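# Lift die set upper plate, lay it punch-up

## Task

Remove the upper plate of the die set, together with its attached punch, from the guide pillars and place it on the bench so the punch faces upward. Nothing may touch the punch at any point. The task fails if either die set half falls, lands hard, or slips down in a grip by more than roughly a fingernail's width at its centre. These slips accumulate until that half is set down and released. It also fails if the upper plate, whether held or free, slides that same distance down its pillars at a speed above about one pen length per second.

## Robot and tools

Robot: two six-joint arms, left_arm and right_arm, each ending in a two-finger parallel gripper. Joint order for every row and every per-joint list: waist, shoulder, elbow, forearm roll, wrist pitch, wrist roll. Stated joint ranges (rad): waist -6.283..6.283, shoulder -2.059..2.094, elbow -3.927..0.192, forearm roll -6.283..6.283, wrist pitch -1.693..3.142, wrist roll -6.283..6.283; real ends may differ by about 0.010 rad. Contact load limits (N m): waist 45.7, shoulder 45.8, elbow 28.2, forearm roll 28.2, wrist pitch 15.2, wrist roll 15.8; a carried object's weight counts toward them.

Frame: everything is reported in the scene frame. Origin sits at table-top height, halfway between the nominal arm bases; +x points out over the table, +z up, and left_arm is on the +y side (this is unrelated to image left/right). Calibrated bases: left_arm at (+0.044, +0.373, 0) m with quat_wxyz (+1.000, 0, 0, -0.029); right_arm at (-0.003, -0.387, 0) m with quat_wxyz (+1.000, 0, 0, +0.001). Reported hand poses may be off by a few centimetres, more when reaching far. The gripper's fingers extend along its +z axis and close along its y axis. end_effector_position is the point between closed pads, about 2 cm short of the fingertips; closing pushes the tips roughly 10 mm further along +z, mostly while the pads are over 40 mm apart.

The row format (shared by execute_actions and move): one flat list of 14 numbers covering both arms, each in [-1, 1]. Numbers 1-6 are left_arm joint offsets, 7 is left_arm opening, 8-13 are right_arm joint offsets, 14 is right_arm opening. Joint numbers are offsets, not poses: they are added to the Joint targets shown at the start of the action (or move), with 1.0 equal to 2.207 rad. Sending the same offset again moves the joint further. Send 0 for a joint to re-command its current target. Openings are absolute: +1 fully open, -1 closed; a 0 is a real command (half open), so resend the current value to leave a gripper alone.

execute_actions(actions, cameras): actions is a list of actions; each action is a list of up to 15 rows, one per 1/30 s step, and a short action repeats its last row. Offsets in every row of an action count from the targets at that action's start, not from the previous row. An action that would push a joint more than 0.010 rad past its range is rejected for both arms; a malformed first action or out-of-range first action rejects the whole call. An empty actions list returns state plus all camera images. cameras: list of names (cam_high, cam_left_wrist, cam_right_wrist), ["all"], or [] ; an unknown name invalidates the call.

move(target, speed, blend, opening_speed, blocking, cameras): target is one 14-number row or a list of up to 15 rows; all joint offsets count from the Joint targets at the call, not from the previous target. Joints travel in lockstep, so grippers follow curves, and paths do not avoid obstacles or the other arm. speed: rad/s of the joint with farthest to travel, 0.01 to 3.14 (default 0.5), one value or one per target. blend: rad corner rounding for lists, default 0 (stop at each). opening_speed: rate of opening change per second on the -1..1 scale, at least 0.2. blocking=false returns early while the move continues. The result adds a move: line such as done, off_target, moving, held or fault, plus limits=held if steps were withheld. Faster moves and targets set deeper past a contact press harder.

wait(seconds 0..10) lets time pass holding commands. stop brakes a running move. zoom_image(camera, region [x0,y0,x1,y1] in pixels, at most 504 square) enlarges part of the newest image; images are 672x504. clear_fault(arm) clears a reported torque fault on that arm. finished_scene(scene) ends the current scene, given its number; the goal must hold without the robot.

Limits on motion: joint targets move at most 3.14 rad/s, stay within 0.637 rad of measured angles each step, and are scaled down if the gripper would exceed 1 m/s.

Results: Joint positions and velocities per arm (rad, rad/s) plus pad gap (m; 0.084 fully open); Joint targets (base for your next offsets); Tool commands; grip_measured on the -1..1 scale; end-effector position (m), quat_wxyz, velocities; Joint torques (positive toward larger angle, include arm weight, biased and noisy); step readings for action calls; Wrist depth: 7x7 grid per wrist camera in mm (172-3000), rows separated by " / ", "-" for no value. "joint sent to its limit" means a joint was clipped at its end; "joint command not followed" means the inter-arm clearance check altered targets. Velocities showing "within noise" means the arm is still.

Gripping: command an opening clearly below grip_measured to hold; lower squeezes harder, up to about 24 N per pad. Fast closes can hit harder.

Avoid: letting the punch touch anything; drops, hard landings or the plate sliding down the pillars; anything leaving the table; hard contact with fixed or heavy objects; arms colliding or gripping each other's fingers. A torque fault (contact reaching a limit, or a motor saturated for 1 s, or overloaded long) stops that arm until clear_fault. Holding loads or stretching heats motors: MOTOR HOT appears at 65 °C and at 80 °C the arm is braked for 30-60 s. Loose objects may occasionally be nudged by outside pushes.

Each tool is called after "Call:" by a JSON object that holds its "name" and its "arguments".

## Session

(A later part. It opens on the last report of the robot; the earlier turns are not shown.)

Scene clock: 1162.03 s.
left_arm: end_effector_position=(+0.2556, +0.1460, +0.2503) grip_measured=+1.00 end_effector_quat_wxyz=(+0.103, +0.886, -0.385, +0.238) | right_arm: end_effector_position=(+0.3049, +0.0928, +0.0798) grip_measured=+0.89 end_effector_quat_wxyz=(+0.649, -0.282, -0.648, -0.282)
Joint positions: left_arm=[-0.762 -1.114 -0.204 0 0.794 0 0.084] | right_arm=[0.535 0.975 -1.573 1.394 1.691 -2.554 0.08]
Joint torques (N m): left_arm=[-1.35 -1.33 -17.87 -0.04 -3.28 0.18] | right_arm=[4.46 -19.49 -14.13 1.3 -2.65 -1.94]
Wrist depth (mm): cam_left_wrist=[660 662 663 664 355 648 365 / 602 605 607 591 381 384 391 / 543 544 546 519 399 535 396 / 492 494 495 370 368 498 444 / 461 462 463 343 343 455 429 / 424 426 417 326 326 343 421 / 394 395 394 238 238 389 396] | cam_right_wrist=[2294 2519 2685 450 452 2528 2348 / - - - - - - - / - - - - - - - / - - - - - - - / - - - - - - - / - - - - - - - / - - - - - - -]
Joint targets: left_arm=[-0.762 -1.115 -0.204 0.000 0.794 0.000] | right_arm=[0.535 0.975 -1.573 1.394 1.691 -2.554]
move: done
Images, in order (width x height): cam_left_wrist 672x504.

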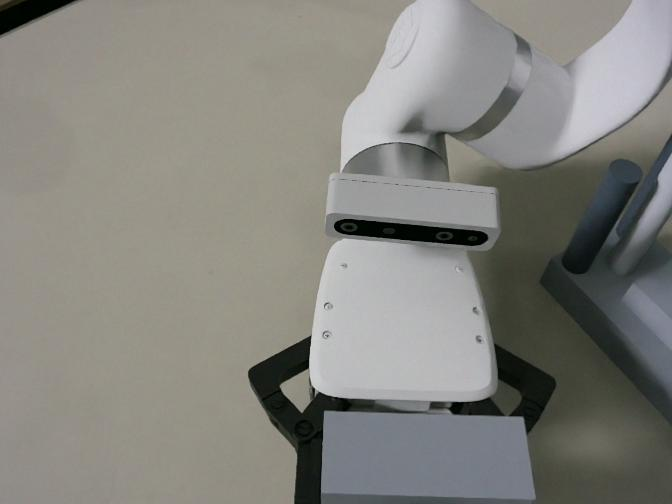

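Call:
{"name": "move", "arguments": {"target": [[-0.0024,0.0993,0.0753,0,-0.3479,0,1,0,0,0,0,0,0,-1],[-0.0024,0.1906,0.1029,0,-0.4668,0,1,0,0,0,0,0,0,-1]], "speed": [0.5, 0.25], "blend": [0.05, 0], "cameras": ["all"]}}

Call:
{"name": "zoom_image", "arguments": {"camera": "cam_high", "region": [380, 150, 510, 300]}}

Scene clock: 1212.83 s.
left_arm: end_effector_position=(+0.2996, +0.0957, +0.2047) grip_measured=+1.00 end_effector_quat_wxyz=(+0.176, +0.823, -0.361, +0.401) | right_arm: end_effector_position=(+0.3049, +0.0928, +0.0798) grip_measured=+0.89 end_effector_quat_wxyz=(+0.649, -0.282, -0.648, -0.282)
Joint positions: left_arm=[-0.767 -0.694 0.023 0 -0.236 0 0.084] | right_arm=[0.535 0.975 -1.573 1.394 1.691 -2.554 0.08]
Joint torques (N m): left_arm=[-1.31 -2.24 -14.08 0.04 -4.51 0.25] | right_arm=[4.38 -19.68 -14.06 1.32 -2.65 -2]
Wrist depth (mm): cam_left_wrist=[1833 1962 1596 1813 2923 - 269 / 2644 2132 - 2302 1011 1016 274 / 2317 755 760 807 811 774 324 / 635 640 641 644 337 347 355 / 551 555 556 390 356 357 357 / 470 472 474 324 322 463 341 / 410 412 413 290 289 417 370] | cam_right_wrist=[2309 2519 2782 451 452 2528 2405 / - - - - - - - / - - - - - - - / - - - - - - - / - - - - - - - / - - - - - - - / - - - - - - -]
Joint targets: left_arm=[-0.767 -0.694 0.023 0.000 -0.236 0.000] | right_arm=[0.535 0.975 -1.573 1.394 1.691 -2.554]
move: done

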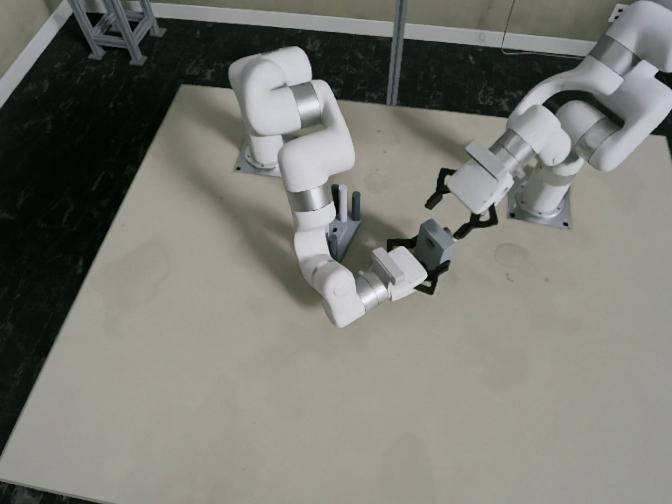

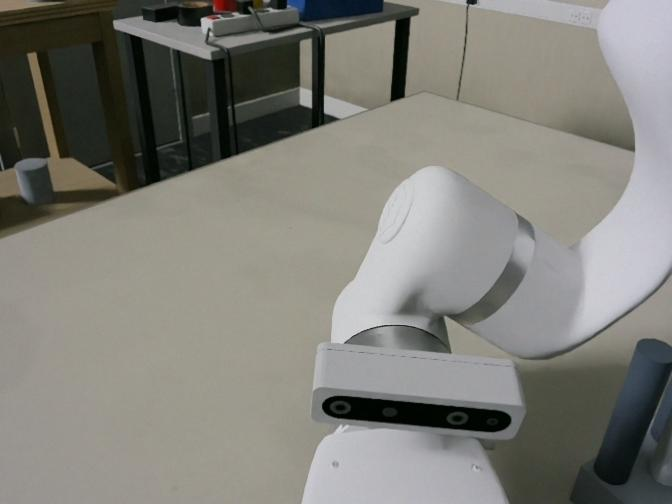

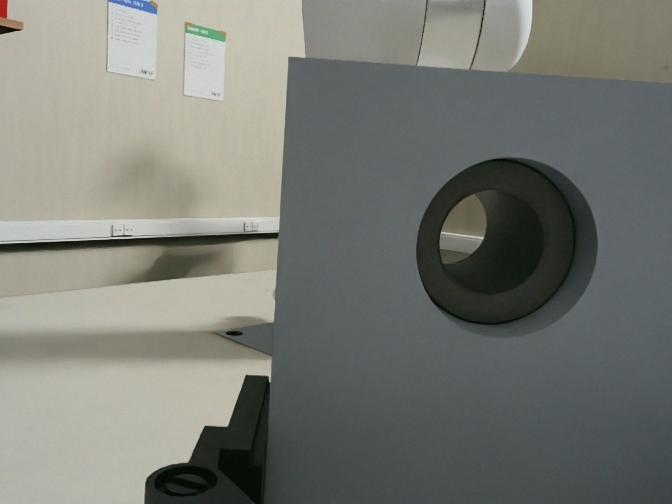

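Scaled by 3.360.

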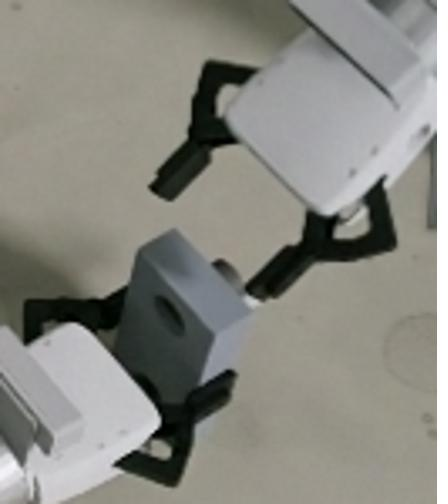

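Call:
{"name": "move", "arguments": {"target": [0,0.0802,0.0063,0,-0.0864,0,1,0,0,0,0,0,0,-1], "speed": 0.15, "cameras": ["cam_right_wrist", "cam_high"]}}

Call:
{"name": "zoom_image", "arguments": {"camera": "cam_right_wrist", "region": [180, 0, 400, 160]}}

Call:
{"name": "zoom_image", "arguments": {"camera": "cam_high", "region": [390, 170, 490, 290]}}

Scene clock: 1228.37 s.
left_arm: end_effector_position=(+0.2996, +0.0957, +0.1776) grip_measured=+1.00 end_effector_quat_wxyz=(+0.176, +0.824, -0.361, +0.401) | right_arm: end_effector_position=(+0.3049, +0.0928, +0.0798) grip_measured=+0.89 end_effector_quat_wxyz=(+0.649, -0.282, -0.648, -0.282)
Joint positions: left_arm=[-0.767 -0.517 0.037 0 -0.426 0 0.084] | right_arm=[0.535 0.975 -1.573 1.394 1.691 -2.554 0.08]
Joint torques (N m): left_arm=[-0.9 -3.31 -12.17 -0.04 -4.43 0.34] | right_arm=[4.59 -19.47 -14.17 1.18 -2.63 -1.95]
Wrist depth (mm): cam_left_wrist=[1872 1985 1578 2220 - 2760 270 / 2654 2138 - 2264 1008 941 323 / 2220 693 742 746 321 337 344 / 585 589 593 566 338 336 341 / 508 511 513 342 327 478 350 / 433 435 437 292 290 426 347 / 378 379 380 257 256 373 362] | cam_right_wrist=[2228 2457 - 452 465 2483 - / - - - - - - - / - - - - - - - / - - - - - - - / - - - - - - - / - - - - - - - / - - - - - - -]
Joint targets: left_arm=[-0.767 -0.517 0.037 0.000 -0.426 0.000] | right_arm=[0.535 0.975 -1.573 1.394 1.691 -2.554]
move: done
Images, in order (width x height): cam_high 672x504, cam_right_wrist 672x504.

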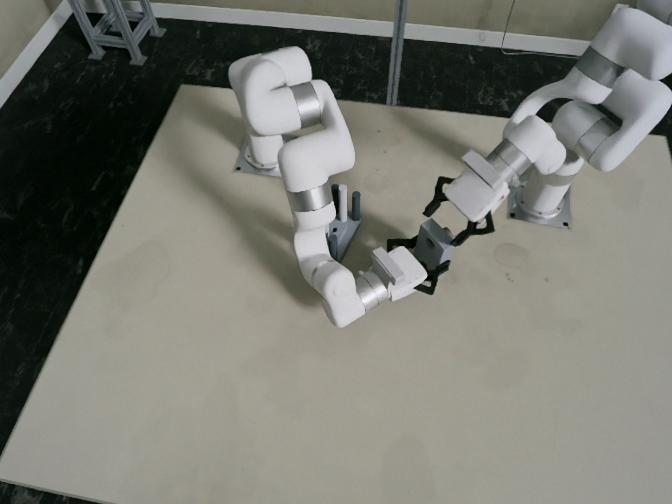

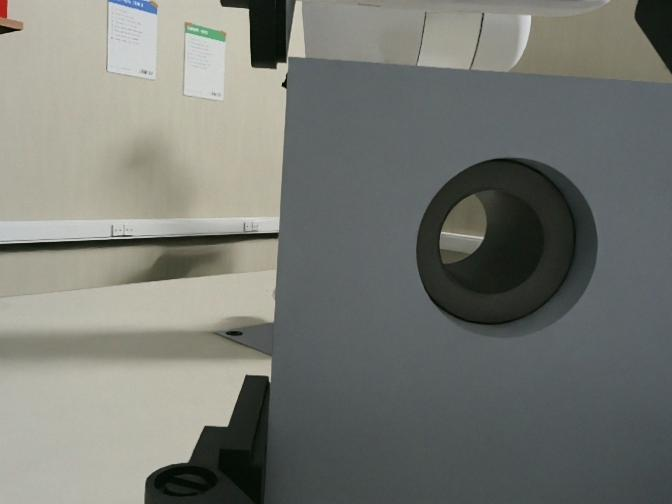

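Scaled by 2.291.

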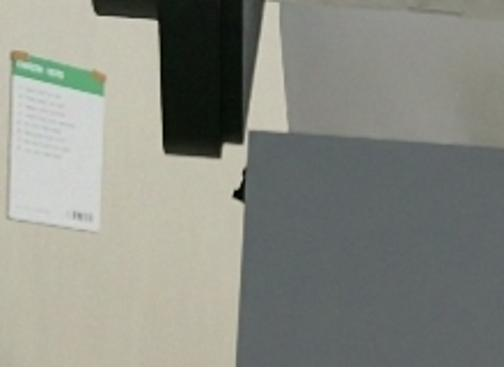

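Scaled by 4.200.

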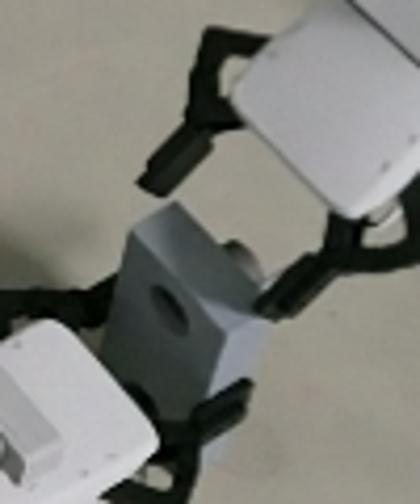

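Call:
{"name": "move", "arguments": {"target": [[-0.0012,0,0,0,0,0,1,0,0,0,0,0,0,-1],[-0.0012,0.0445,-0.0001,0,-0.0446,0,1,0,0,0,0,0,0,-1]], "speed": 0.06, "cameras": ["cam_right_wrist", "cam_high"]}}

Call:
{"name": "zoom_image", "arguments": {"camera": "cam_right_wrist", "region": [180, 0, 400, 160]}}

Call:
{"name": "zoom_image", "arguments": {"camera": "cam_high", "region": [390, 170, 490, 290]}}

Scene clock: 1259.20 s.
left_arm: end_effector_position=(+0.2989, +0.0950, +0.1647) grip_measured=+1.00 end_effector_quat_wxyz=(+0.176, +0.823, -0.362, +0.401) | right_arm: end_effector_position=(+0.3049, +0.0928, +0.0798) grip_measured=+0.89 end_effector_quat_wxyz=(+0.649, -0.282, -0.648, -0.282)
Joint positions: left_arm=[-0.77 -0.419 0.037 0 -0.525 0 0.084] | right_arm=[0.535 0.975 -1.573 1.394 1.691 -2.554 0.08]
Joint torques (N m): left_arm=[-1.7 -4.36 -12.24 0.02 -4.53 0.29] | right_arm=[4.37 -19.64 -14.17 1.37 -2.6 -1.91]
Wrist depth (mm): cam_left_wrist=[1882 1962 1638 - - 2738 - / 2664 2132 - 963 970 904 - / 662 667 712 673 317 325 337 / 562 566 568 369 336 331 336 / 488 490 491 315 314 479 334 / 416 417 418 270 276 410 355 / 363 365 364 242 241 357 358] | cam_right_wrist=[2279 - - 181 184 184 - / - - - - - - - / - - - - - - - / - - - - - - - / - - - - - - - / - - - - - - - / - - - - - - -]
Joint targets: left_arm=[-0.770 -0.419 0.037 0.000 -0.525 0.000] | right_arm=[0.535 0.975 -1.573 1.394 1.691 -2.554]
move: done
Images, in order (width x height): cam_high 672x504, cam_right_wrist 672x504.

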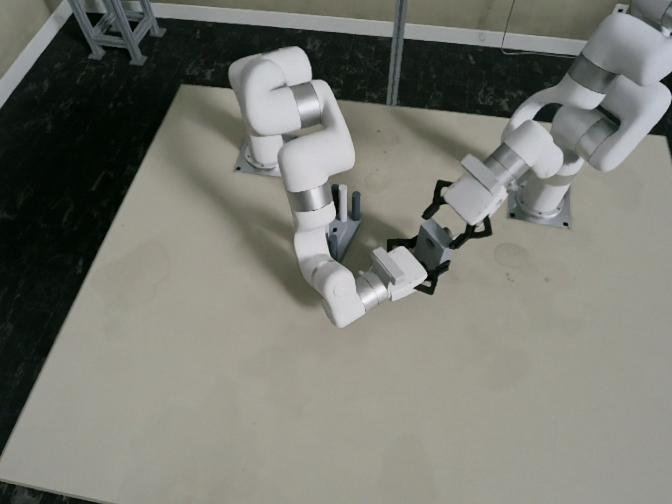

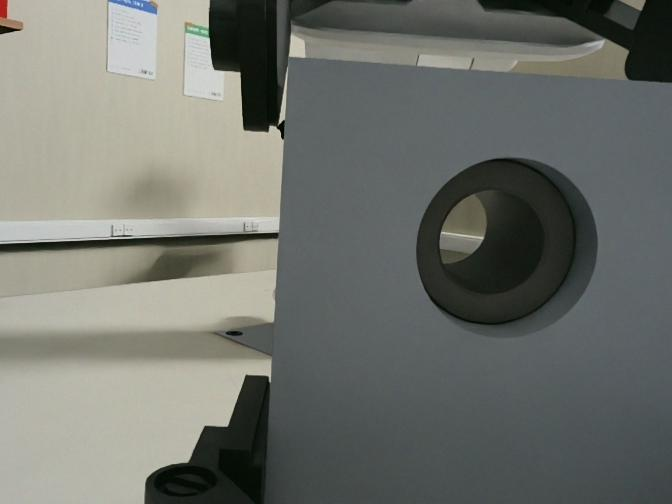

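Scaled by 2.291.

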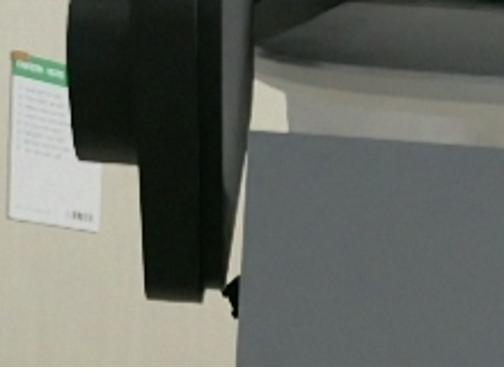

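Scaled by 4.200.

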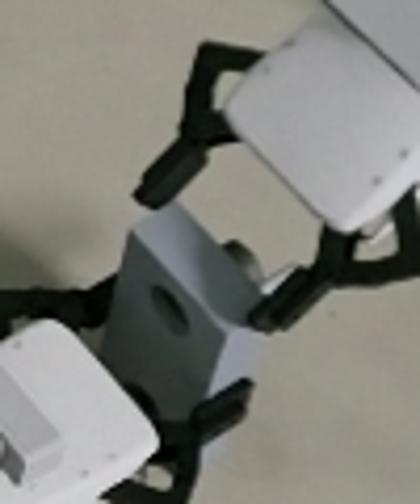

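Call:
{"name": "move", "arguments": {"target": [[0,0.0934,-0.0061,0,-0.0873,0,1,0,0,0,0,0,0,-1],[0,0.1625,-0.0148,0,-0.1477,0,1,0,0,0,0,0,0,-1]], "speed": 0.12, "blend": [0.02,0], "cameras": ["cam_right_wrist", "cam_high"]}}

Call:
{"name": "zoom_image", "arguments": {"camera": "cam_right_wrist", "region": [150, 60, 400, 320]}}

Call:
{"name": "zoom_image", "arguments": {"camera": "cam_high", "region": [390, 170, 490, 290]}}

Scene clock: 1273.33 s.
left_arm: end_effector_position=(+0.2989, +0.0949, +0.1215) grip_measured=+1.00 end_effector_quat_wxyz=(+0.176, +0.823, -0.362, +0.401) | right_arm: end_effector_position=(+0.3049, +0.0928, +0.0798) grip_measured=+0.89 end_effector_quat_wxyz=(+0.649, -0.282, -0.648, -0.282)
Joint positions: left_arm=[-0.77 -0.06 0.004 0 -0.851 0 0.084] | right_arm=[0.535 0.975 -1.573 1.394 1.691 -2.554 0.08]
Joint torques (N m): left_arm=[-1.26 -6.92 -8.06 -0.1 -4.49 0.23] | right_arm=[4.51 -19.65 -14.27 1.4 -2.58 -1.89]
Wrist depth (mm): cam_left_wrist=[2483 2008 - - 298 2614 - / 2614 2056 755 759 295 298 316 / 569 606 610 334 311 308 312 / 482 486 489 294 286 473 497 / 418 421 423 248 254 394 412 / 357 357 347 217 217 221 339 / 310 - - - - 199 328] | cam_right_wrist=[- - - - - - 2333 / - - - - - - - / - - - - - - - / - - - - - - - / - - - - - - - / - - - - - - - / - - - - - - -]
Joint targets: left_arm=[-0.770 -0.060 0.004 0.000 -0.851 0.000] | right_arm=[0.535 0.975 -1.573 1.394 1.691 -2.554]
move: done
Images, in order (width x height): cam_high 672x504, cam_right_wrist 672x504.

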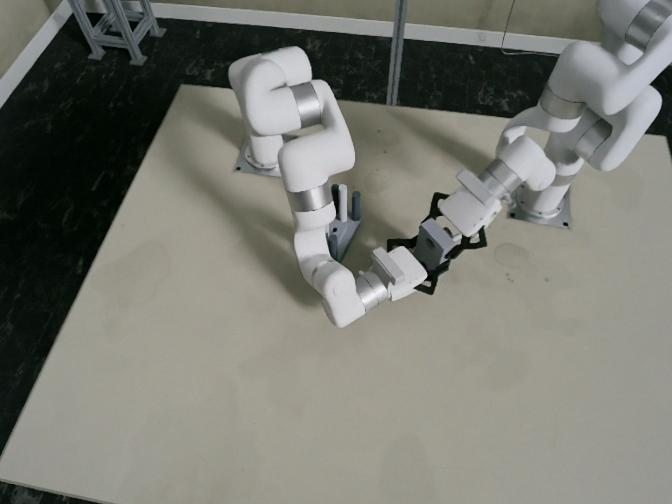

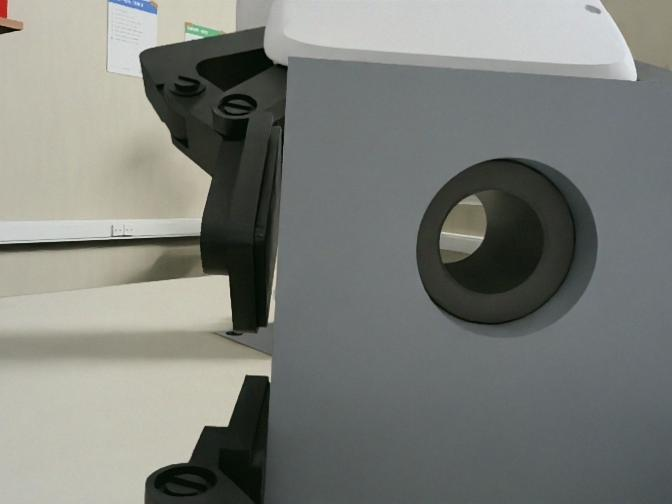

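Scaled by 1.938.

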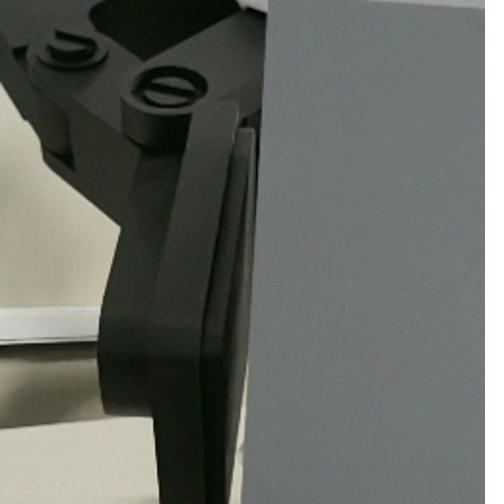

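Scaled by 4.200.

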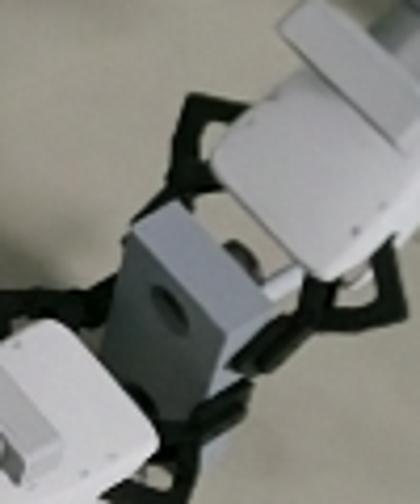

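Call:
{"name": "move", "arguments": {"target": [0,0,0,0,0,0,0.8,0,0,0,0,0,0,-1], "opening_speed": 0.2, "cameras": ["cam_right_wrist"]}}

Scene clock: 1281.40 s.
left_arm: end_effector_position=(+0.2990, +0.0949, +0.1215) grip_measured=+0.89 end_effector_quat_wxyz=(+0.176, +0.823, -0.362, +0.401) | right_arm: end_effector_position=(+0.3049, +0.0927, +0.0798) grip_measured=+0.89 end_effector_quat_wxyz=(+0.649, -0.282, -0.648, -0.282)
Joint positions: left_arm=[-0.77 -0.06 0.004 0 -0.851 0 0.08] | right_arm=[0.535 0.975 -1.573 1.394 1.691 -2.554 0.08]
Joint torques (N m): left_arm=[-14.5 -4.74 -8.69 11.26 1.16 0.24] | right_arm=[10.38 -19.92 -16.89 4.67 -4.08 -0.29]
Wrist depth (mm): cam_left_wrist=[2483 2828 - - 300 2604 - / 2624 2068 760 763 296 298 317 / 571 609 613 341 312 307 313 / 483 487 489 296 289 474 499 / 419 422 424 249 255 395 412 / 357 359 347 218 218 221 340 / 311 - - - - 199 328] | cam_right_wrist=[- - 179 - - - 2333 / - - - - - - - / - - - - - - - / - - - - - - - / - - - - - - - / - - - - - - - / - - - - - - -]
Joint targets: left_arm=[-0.770 -0.060 0.004 0.000 -0.851 0.000] | right_arm=[0.535 0.975 -1.573 1.394 1.691 -2.554]
move: done
Images, in order (width x height): cam_right_wrist 672x504.

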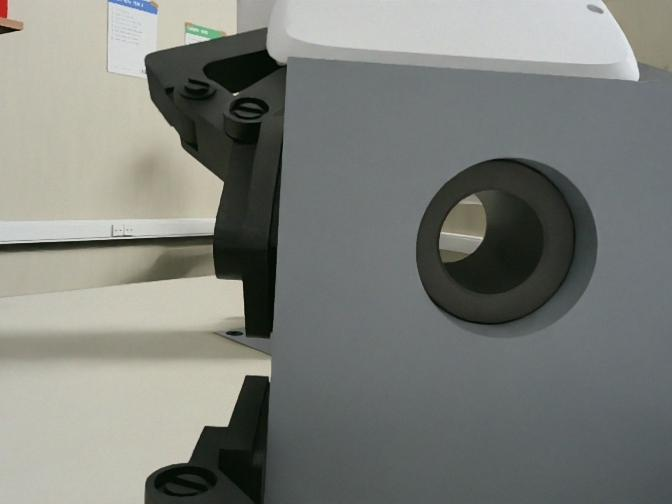

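Call:
{"name": "move", "arguments": {"target": [0.0005,0,0,0,0,0,0.8,0,0,0,0,0,0,-1], "speed": 0.02}}

Scene clock: 1289.63 s.
left_arm: end_effector_position=(+0.2992, +0.0952, +0.1215) grip_measured=+0.89 end_effector_quat_wxyz=(+0.176, +0.823, -0.361, +0.401) | right_arm: end_effector_position=(+0.3049, +0.0928, +0.0798) grip_measured=+0.89 end_effector_quat_wxyz=(+0.649, -0.282, -0.648, -0.282)
Joint positions: left_arm=[-0.769 -0.06 0.004 0 -0.851 0 0.08] | right_arm=[0.535 0.975 -1.573 1.394 1.691 -2.554 0.08]
Joint torques (N m): left_arm=[-7.48 -3.04 -8.73 7.14 1.29 0.3] | right_arm=[11.04 -20.71 -16.79 4.2 -3.85 -0.79]
Wrist depth (mm): cam_left_wrist=[2465 2851 - - 300 2634 - / 2614 2080 761 763 296 298 316 / 570 608 610 342 313 308 313 / 484 487 489 296 288 473 499 / 419 421 424 249 255 396 412 / 357 358 347 218 217 221 340 / 311 - - - - 200 328] | cam_right_wrist=[- - 179 - - - 2372 / - - - - - - - / - - - - - - - / - - - - - - - / - - - - - - - / - - - - - - - / - - - - - - -]
Joint targets: left_arm=[-0.769 -0.060 0.004 0.000 -0.851 0.000] | right_arm=[0.535 0.975 -1.573 1.394 1.691 -2.554]
move: done

Call:
{"name": "move", "arguments": {"target": [0.0005,0,0,0,0,0,0.8,0,0,0,0,0,0,-1], "speed": 0.02}}

Scene clock: 1294.40 s.
left_arm: end_effector_position=(+0.2995, +0.0955, +0.1215) grip_measured=+0.89 end_effector_quat_wxyz=(+0.176, +0.823, -0.361, +0.401) | right_arm: end_effector_position=(+0.3049, +0.0928, +0.0798) grip_measured=+0.89 end_effector_quat_wxyz=(+0.649, -0.282, -0.648, -0.282)
Joint positions: left_arm=[-0.768 -0.06 0.004 0 -0.851 0 0.08] | right_arm=[0.535 0.975 -1.573 1.394 1.691 -2.554 0.08]
Joint torques (N m): left_arm=[-1.13 -4.23 -8.64 2.33 0.58 0.3] | right_arm=[8.42 -21.11 -15.58 3.17 -3.18 -1.29]
Wrist depth (mm): cam_left_wrist=[2501 2816 - - 300 2634 - / 2604 2038 761 761 297 298 318 / 569 606 613 350 313 307 312 / 483 487 489 297 288 474 499 / 420 422 423 249 254 395 413 / 357 359 347 218 217 221 340 / 311 - - - - 200 328] | cam_right_wrist=[- - 179 - - - 2325 / - - - - - - - / - - - - - - - / - - - - - - - / - - - - - - - / - - - - - - - / - - - - - - -]
Joint targets: left_arm=[-0.768 -0.060 0.004 0.000 -0.851 0.000] | right_arm=[0.535 0.975 -1.573 1.394 1.691 -2.554]
move: done

Call:
{"name": "move", "arguments": {"target": [0,0,0,0,0,0,-1,0,0,0,0,0,0,-1], "opening_speed": 0.6}}

Call:
{"name": "move", "arguments": {"target": [0,0,0,0,0,0,-1,0,0,0,0,0,0,1], "opening_speed": 0.6, "cameras": ["cam_right_wrist", "cam_high"]}}

Scene clock: 1303.70 s.
left_arm: end_effector_position=(+0.2996, +0.0955, +0.1215) grip_measured=+0.89 end_effector_quat_wxyz=(+0.176, +0.823, -0.361, +0.401) | right_arm: end_effector_position=(+0.3049, +0.0928, +0.0798) grip_measured=+0.89 end_effector_quat_wxyz=(+0.649, -0.282, -0.648, -0.282)
Joint positions: left_arm=[-0.768 -0.06 0.004 0 -0.851 0 0.08] | right_arm=[0.535 0.975 -1.573 1.394 1.691 -2.554 0.08]
Joint torques (N m): left_arm=[-0.62 -5.18 -8.4 0.49 0.55 0.35] | right_arm=[8.19 -21.5 -15.5 3.27 -2.71 -1.55]
Wrist depth (mm): cam_left_wrist=[2501 2851 - - 300 2604 - / 2604 2050 762 761 297 298 317 / 570 607 611 350 313 307 312 / 483 486 488 297 289 472 499 / 419 421 423 249 255 395 413 / 357 359 347 218 218 221 340 / 311 - - - - 200 328] | cam_right_wrist=[- - 179 - - - 2325 / - - - - - - - / - - - - - - - / - - - - - - - / - - - - - - - / - - - - - - - / - - - - - - -]
Joint targets: left_arm=[-0.768 -0.060 0.004 0.000 -0.851 0.000] | right_arm=[0.535 0.975 -1.573 1.394 1.691 -2.554]
move: done

Scene clock: 1307.30 s.
left_arm: end_effector_position=(+0.2996, +0.0955, +0.1215) grip_measured=+0.89 end_effector_quat_wxyz=(+0.176, +0.823, -0.361, +0.401) | right_arm: end_effector_position=(+0.3048, +0.0928, +0.0797) grip_measured=+1.00 end_effector_quat_wxyz=(+0.649, -0.282, -0.648, -0.282)
Joint positions: left_arm=[-0.768 -0.06 0.004 0 -0.851 0 0.08] | right_arm=[0.535 0.975 -1.573 1.394 1.691 -2.554 0.084]
Joint torques (N m): left_arm=[-1.99 -5.15 -5.11 1.19 -0.43 0.52] | right_arm=[-1.5 -27.86 -15.46 1.37 1.7 0.46]
Wrist depth (mm): cam_left_wrist=[2492 2839 - - 301 2624 - / 2566 2062 756 761 296 299 318 / 571 605 613 350 312 307 312 / 483 486 489 298 288 474 499 / 419 421 423 247 256 395 413 / 357 359 347 218 218 222 340 / 311 - - - - 200 328] | cam_right_wrist=[- - 179 - - - 2372 / - - - - - - - / - - - - - - - / - - - - - - - / - - - - - - - / - - - - - - - / - - - - - - -]
Joint targets: left_arm=[-0.768 -0.060 0.004 0.000 -0.851 0.000] | right_arm=[0.535 0.975 -1.573 1.394 1.691 -2.554]
move: done
Images, in order (width x height): cam_high 672x504, cam_right_wrist 672x504.

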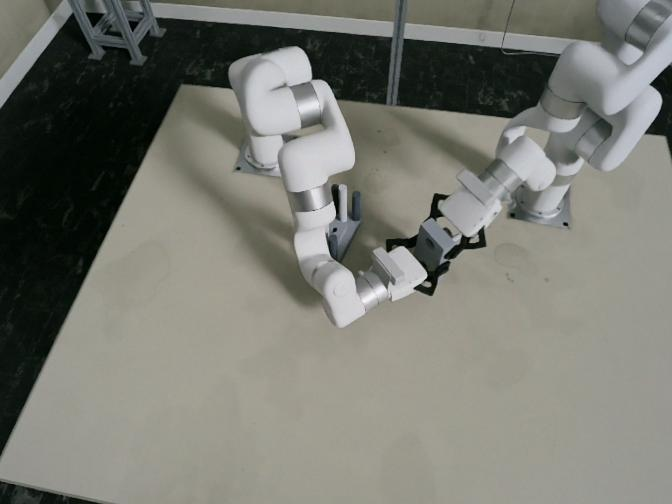

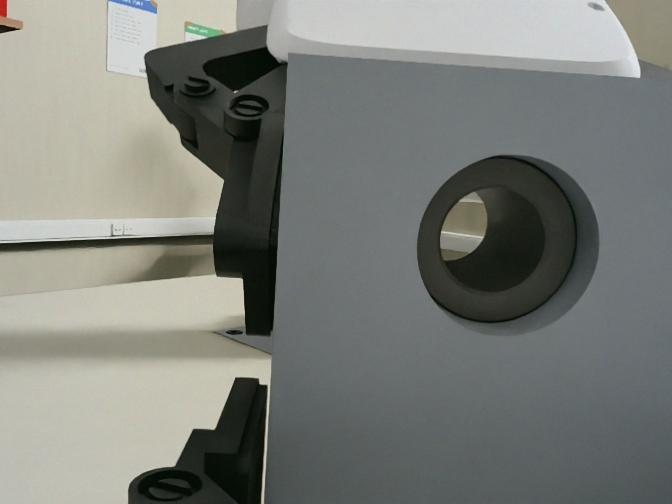

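Call:
{"name": "move", "arguments": {"target": [[0,0,0,0,0,0,-1,-0.0249,0.0090,-0.0168,-0.0201,0.0152,0.0048,1],[0,0,0,0,0,0,-1,-0.0655,0.0289,-0.0557,-0.0504,0.0433,0.0173,1]], "speed": [0.04,0.12], "blend": [0.01,0], "cameras": ["all"]}}

Scene clock: 1335.67 s.
left_arm: end_effector_position=(+0.2996, +0.0955, +0.1215) grip_measured=+0.89 end_effector_quat_wxyz=(+0.176, +0.823, -0.361, +0.401) | right_arm: end_effector_position=(+0.3593, +0.0347, +0.0797) grip_measured=+1.00 end_effector_quat_wxyz=(+0.648, -0.282, -0.648, -0.282)
Joint positions: left_arm=[-0.768 -0.06 0.004 0 -0.851 0 0.08] | right_arm=[0.39 1.039 -1.696 1.282 1.787 -2.516 0.084]
Joint torques (N m): left_arm=[-2.72 -5.31 -5.4 1.79 -0.6 0.69] | right_arm=[-1.53 -25.45 -16.37 0.98 1.58 0.35]
Wrist depth (mm): cam_left_wrist=[2483 2805 - - 358 2664 363 / 2585 2044 758 758 376 373 383 / 569 605 612 356 345 553 629 / 483 486 488 298 297 496 498 / 419 421 281 262 263 276 396 / 357 358 261 280 279 242 338 / 311 - - - - - 329] | cam_right_wrist=[2325 2528 - 258 262 2595 2474 / 2333 - 251 235 236 247 2439 / 2317 - - 187 195 188 2431 / 2340 - - 189 194 191 2439 / 543 508 - 192 193 525 713 / 400 380 195 196 196 198 442 / - - - 199 199 201 337]
Joint targets: left_arm=[-0.768 -0.060 0.004 0.000 -0.851 0.000] | right_arm=[0.390 1.039 -1.696 1.282 1.787 -2.516]
move: done

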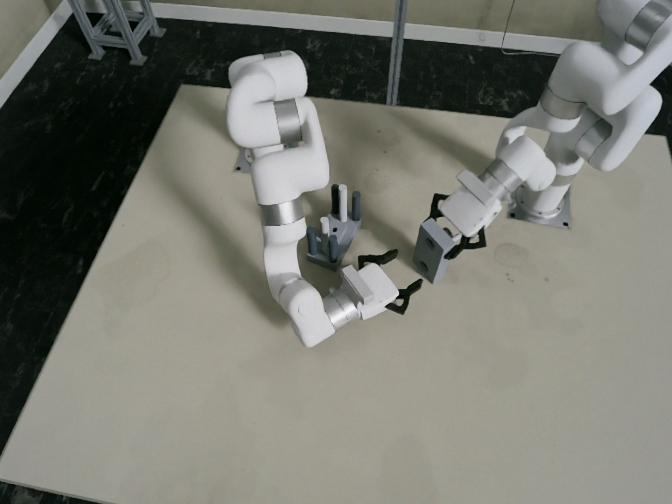

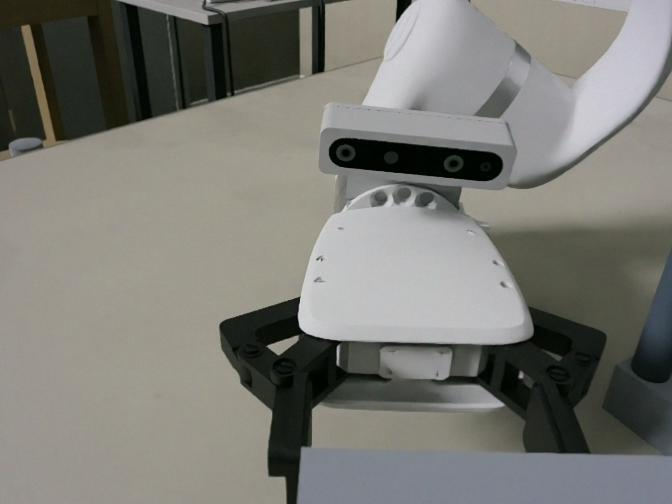

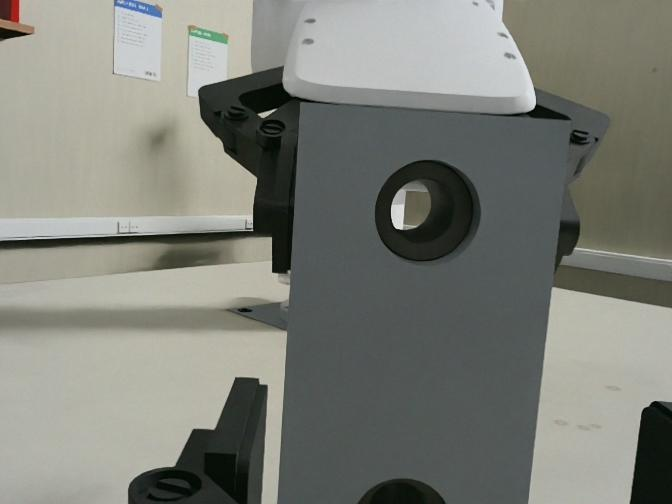

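Call:
{"name": "move", "arguments": {"target": [0,0,0,0,0,0,-1,-0.3353,-0.1988,0.1794,0,0,0,1], "speed": 0.5, "cameras": ["cam_high"]}}

Scene clock: 1383.43 s.
left_arm: end_effector_position=(+0.2996, +0.0955, +0.1215) grip_measured=+0.89 end_effector_quat_wxyz=(+0.176, +0.823, -0.361, +0.401) | right_arm: end_effector_position=(+0.4967, -0.3012, +0.1959) grip_measured=+1.00 end_effector_quat_wxyz=(+0.489, -0.491, -0.516, -0.503)
Joint positions: left_arm=[-0.768 -0.06 0.004 0 -0.851 0 0.08] | right_arm=[-0.35 0.6 -1.3 1.282 1.787 -2.516 0.084]
Joint torques (N m): left_arm=[-2.57 -5.14 -5.47 1.74 -0.51 0.67] | right_arm=[-1.41 -24.59 -15.09 1.55 1.26 0.35]
Wrist depth (mm): cam_left_wrist=[2483 2899 - - 2911 2664 2397 / 2595 2044 760 767 835 843 852 / 570 606 612 617 621 622 629 / 483 486 489 492 494 497 498 / 420 421 423 425 427 412 412 / 357 359 348 348 362 364 340 / 311 - - - - 328 329] | cam_right_wrist=[764 2749 2771 2805 2816 2760 2828 / 619 2839 2851 2886 2839 2874 2911 / 574 2828 2874 2911 2935 2899 2899 / 512 573 2935 2899 - 2935 2935 / 723 532 985 1043 1117 1215 - / 504 539 676 698 752 762 884 / 509 - 515 531 581 576 -]
Joint targets: left_arm=[-0.768 -0.060 0.004 0.000 -0.851 0.000] | right_arm=[-0.350 0.600 -1.300 1.282 1.787 -2.516]
move: done
Images, in order (width x height): cam_high 672x504.

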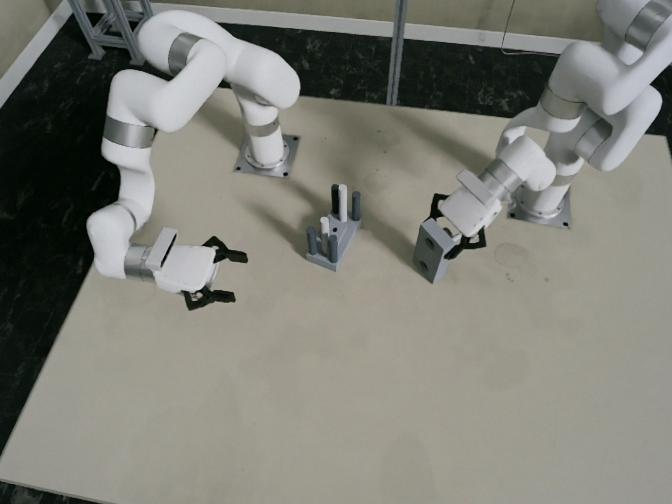

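Call:
{"name": "move", "arguments": {"target": [[0,-0.0421,-0.0149,0,0.0866,0,-1,0,0,0,0,0,0,1],[0,-0.0685,-0.0353,0,0.1628,0,-1,0,0,0,0,0,0,1],[0,-0.0807,-0.0603,0,0.2299,0,-1,0,0,0,0,0,0,1],[0,-0.0829,-0.0886,0,0.2899,0,-1,0,0,0,0,0,0,1]], "speed": 0.25, "blend": [0.03,0.03,0.03,0], "cameras": ["cam_high", "cam_left_wrist"]}}

Call:
{"name": "zoom_image", "arguments": {"camera": "cam_high", "region": [380, 170, 510, 310]}}

Scene clock: 1402.23 s.
left_arm: end_effector_position=(+0.3214, +0.0719, +0.1228) grip_measured=+0.89 end_effector_quat_wxyz=(+0.127, +0.869, -0.381, +0.290) | right_arm: end_effector_position=(+0.4967, -0.3013, +0.1959) grip_measured=+1.00 end_effector_quat_wxyz=(+0.489, -0.491, -0.516, -0.503)
Joint positions: left_arm=[-0.768 -0.243 -0.192 0 -0.211 0 0.08] | right_arm=[-0.35 0.6 -1.3 1.282 1.787 -2.516 0.084]
Joint torques (N m): left_arm=[-0.78 -7.57 -8.57 0.3 0.02 -0.07] | right_arm=[-1.38 -24.51 -15.27 2.02 1.55 0.31]
Wrist depth (mm): cam_left_wrist=[548 550 553 556 557 558 561 / 482 486 488 490 490 492 494 / 418 421 422 423 423 411 427 / 370 372 372 373 374 375 376 / 340 332 333 342 343 343 336 / 306 307 308 308 309 310 311 / 279 - - - - 289 289] | cam_right_wrist=[558 2717 2839 2851 2816 2816 2863 / 575 2782 2886 2805 2911 2863 2851 / 508 546 2899 2874 2886 2923 2973 / 485 528 2899 2960 2986 2986 2948 / 720 496 981 1051 1123 1215 - / 492 523 669 699 751 766 895 / 510 - 514 532 580 575 -]
Joint targets: left_arm=[-0.768 -0.243 -0.192 0.000 -0.211 0.000] | right_arm=[-0.350 0.600 -1.300 1.282 1.787 -2.516]
move: done
Images, in order (width x height): cam_high 672x504, cam_left_wrist 672x504.

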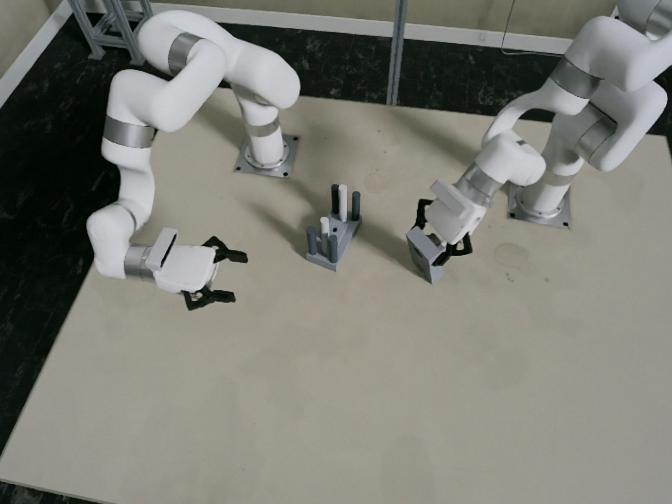

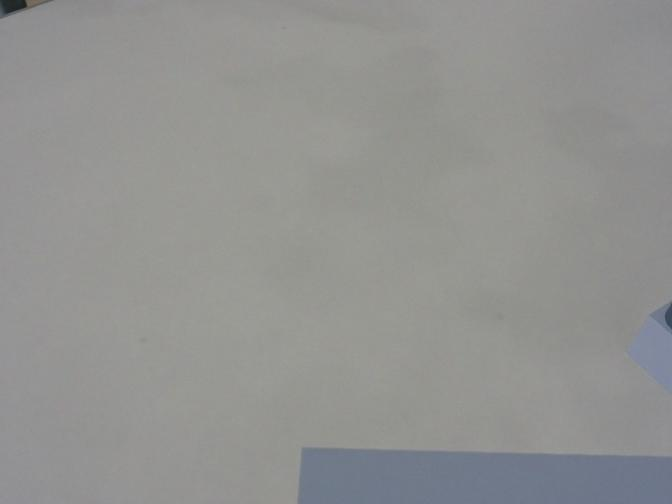

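Scaled by 3.600.

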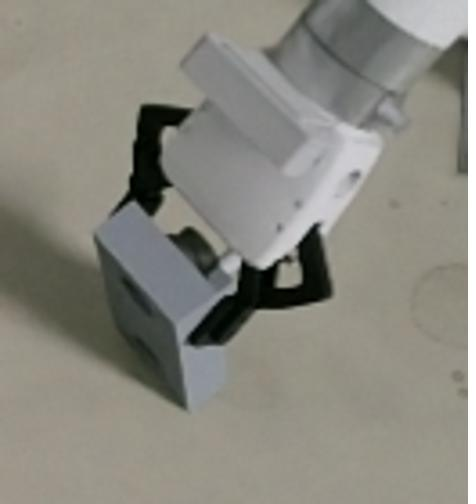

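Call:
{"name": "move", "arguments": {"target": [[0,0.0170,-0.0633,0,0.1056,0,-1,0,0,0,0,0,0,1],[0,0.0518,-0.1324,0,0.1993,0,-1,0,0,0,0,0,0,1],[0,0.0976,-0.2058,0,0.2863,0,-1,0,0,0,0,0,0,1],[0,0.1505,-0.2826,0,0.3695,0,-1,0,0,0,0,0,0,1]], "speed": 0.25, "blend": [0.03,0.03,0.03,0], "cameras": ["cam_high", "cam_left_wrist"]}}

Call:
{"name": "zoom_image", "arguments": {"camera": "cam_high", "region": [380, 170, 510, 310]}}

Scene clock: 1420.40 s.
left_arm: end_effector_position=(+0.3620, +0.0278, +0.1005) grip_measured=+0.88 end_effector_quat_wxyz=(+0.024, +0.914, -0.401, +0.056) | right_arm: end_effector_position=(+0.4967, -0.3013, +0.1959) grip_measured=+1.00 end_effector_quat_wxyz=(+0.489, -0.491, -0.516, -0.503)
Joint positions: left_arm=[-0.768 0.089 -0.815 0 0.604 0 0.08] | right_arm=[-0.35 0.6 -1.3 1.282 1.787 -2.516 0.084]
Joint torques (N m): left_arm=[0.46 -17.6 -15.66 0.31 -1.55 -0.08] | right_arm=[-1.58 -24.62 -16 1.92 1.59 0.27]
Wrist depth (mm): cam_left_wrist=[271 271 271 271 271 271 271 / 265 265 265 265 264 265 264 / 256 256 257 257 257 257 256 / 249 249 249 249 249 249 249 / 244 244 244 243 244 244 243 / 237 237 237 237 237 236 237 / 230 230 - - - 232 232] | cam_right_wrist=[455 424 2828 2793 2816 2717 2839 / 782 425 2923 2805 2805 2863 2899 / 796 430 2911 - 2973 2863 2923 / 777 431 510 2899 2923 - 2948 / 771 432 808 1046 1125 1199 - / 663 455 636 697 747 767 893 / 511 - 514 534 580 575 -]
Joint targets: left_arm=[-0.768 0.089 -0.815 0.000 0.604 0.000] | right_arm=[-0.350 0.600 -1.300 1.282 1.787 -2.516]
move: done
Images, in order (width x height): cam_high 672x504, cam_left_wrist 672x504.

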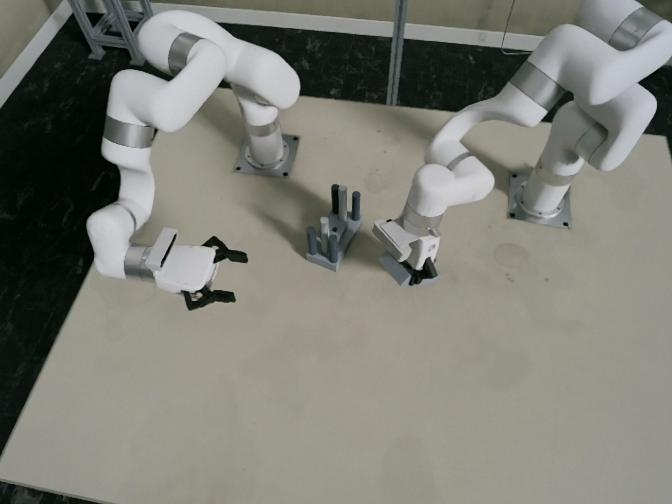

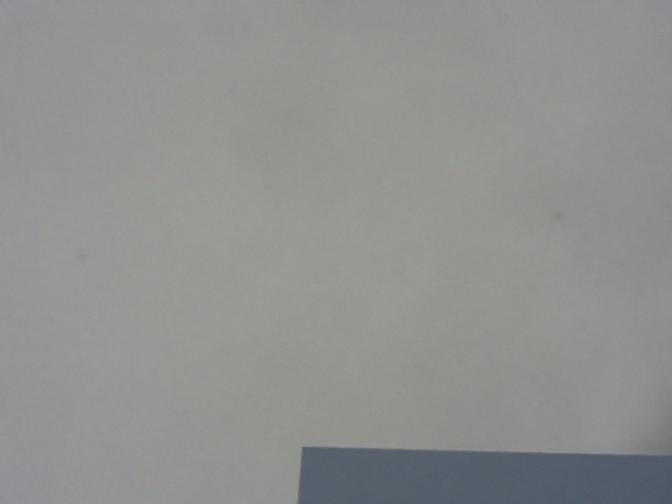

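Scaled by 3.600.

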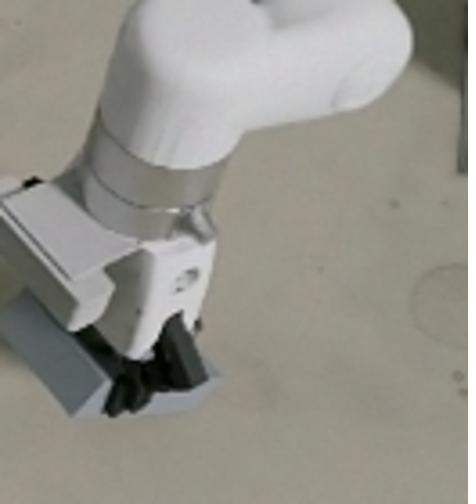

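Call:
{"name": "move", "arguments": {"target": [[0,0.0586,-0.0807,0,0.0814,0,-1,0,0,0,0,0,0,1],[0,0.1220,-0.1655,0,0.1622,0,-1,0,0,0,0,0,0,1],[0,0.1900,-0.2558,0,0.2439,0,-1,0,0,0,0,0,0,1],[0,0.2637,-0.3543,0,0.3280,0,-1,0,0,0,0,0,0,1]], "speed": 0.25, "blend": [0.03,0.03,0.03,0], "cameras": ["cam_high", "cam_left_wrist", "cam_right_wrist"]}}

Call:
{"name": "zoom_image", "arguments": {"camera": "cam_high", "region": [350, 170, 480, 310]}}

Scene clock: 1430.53 s.
left_arm: end_effector_position=(+0.3897, -0.0021, +0.0515) grip_measured=+0.88 end_effector_quat_wxyz=(-0.080, +0.897, -0.393, -0.183) | right_arm: end_effector_position=(+0.4967, -0.3013, +0.1959) grip_measured=+1.00 end_effector_quat_wxyz=(+0.489, -0.491, -0.516, -0.503)
Joint positions: left_arm=[-0.768 0.671 -1.597 0 1.328 0 0.08] | right_arm=[-0.35 0.6 -1.3 1.282 1.787 -2.516 0.084]
Joint torques (N m): left_arm=[-0.37 -31.86 -20.05 -0.74 1.67 0.14] | right_arm=[-1.38 -24.5 -16.04 1.94 1.47 0.26]
Wrist depth (mm): cam_left_wrist=[- - - - - - - / - - - - - - - / - - - - - - - / - - - - - - - / - - - - - - - / - - - - - - - / 175 174 - - - - -] | cam_right_wrist=[677 322 331 2793 2816 2839 2805 / 784 335 339 309 2839 2805 2899 / 2973 2874 340 334 2874 2886 2899 / 2828 372 347 374 2874 2948 2911 / 812 362 371 944 1132 1201 - / 673 374 427 698 752 763 897 / 491 - 484 530 579 577 -]
Joint targets: left_arm=[-0.768 0.671 -1.597 0.000 1.328 0.000] | right_arm=[-0.350 0.600 -1.300 1.282 1.787 -2.516]
move: done

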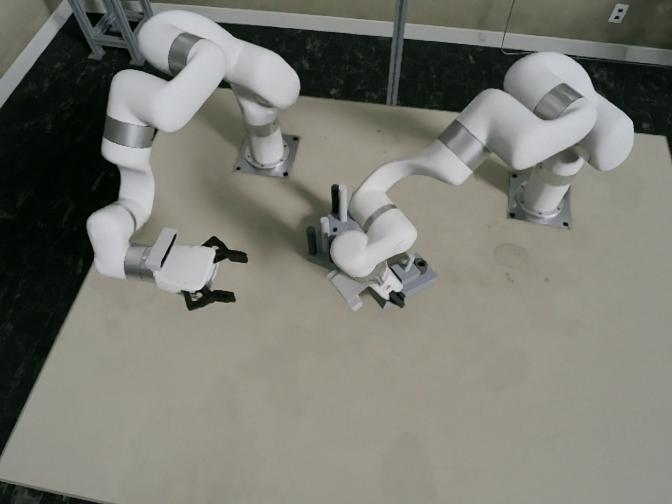

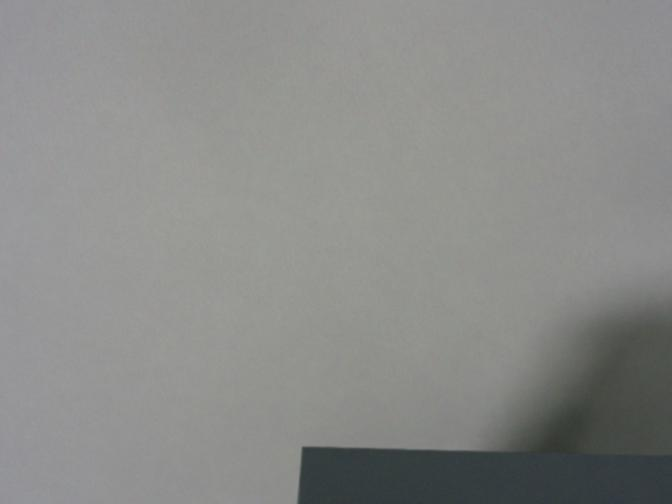

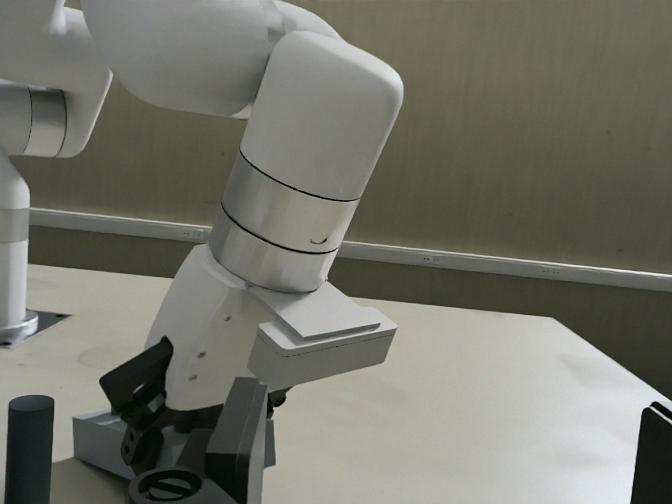

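Scaled by 3.600.

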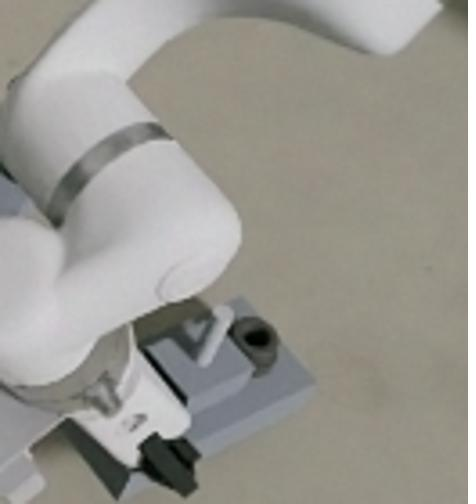

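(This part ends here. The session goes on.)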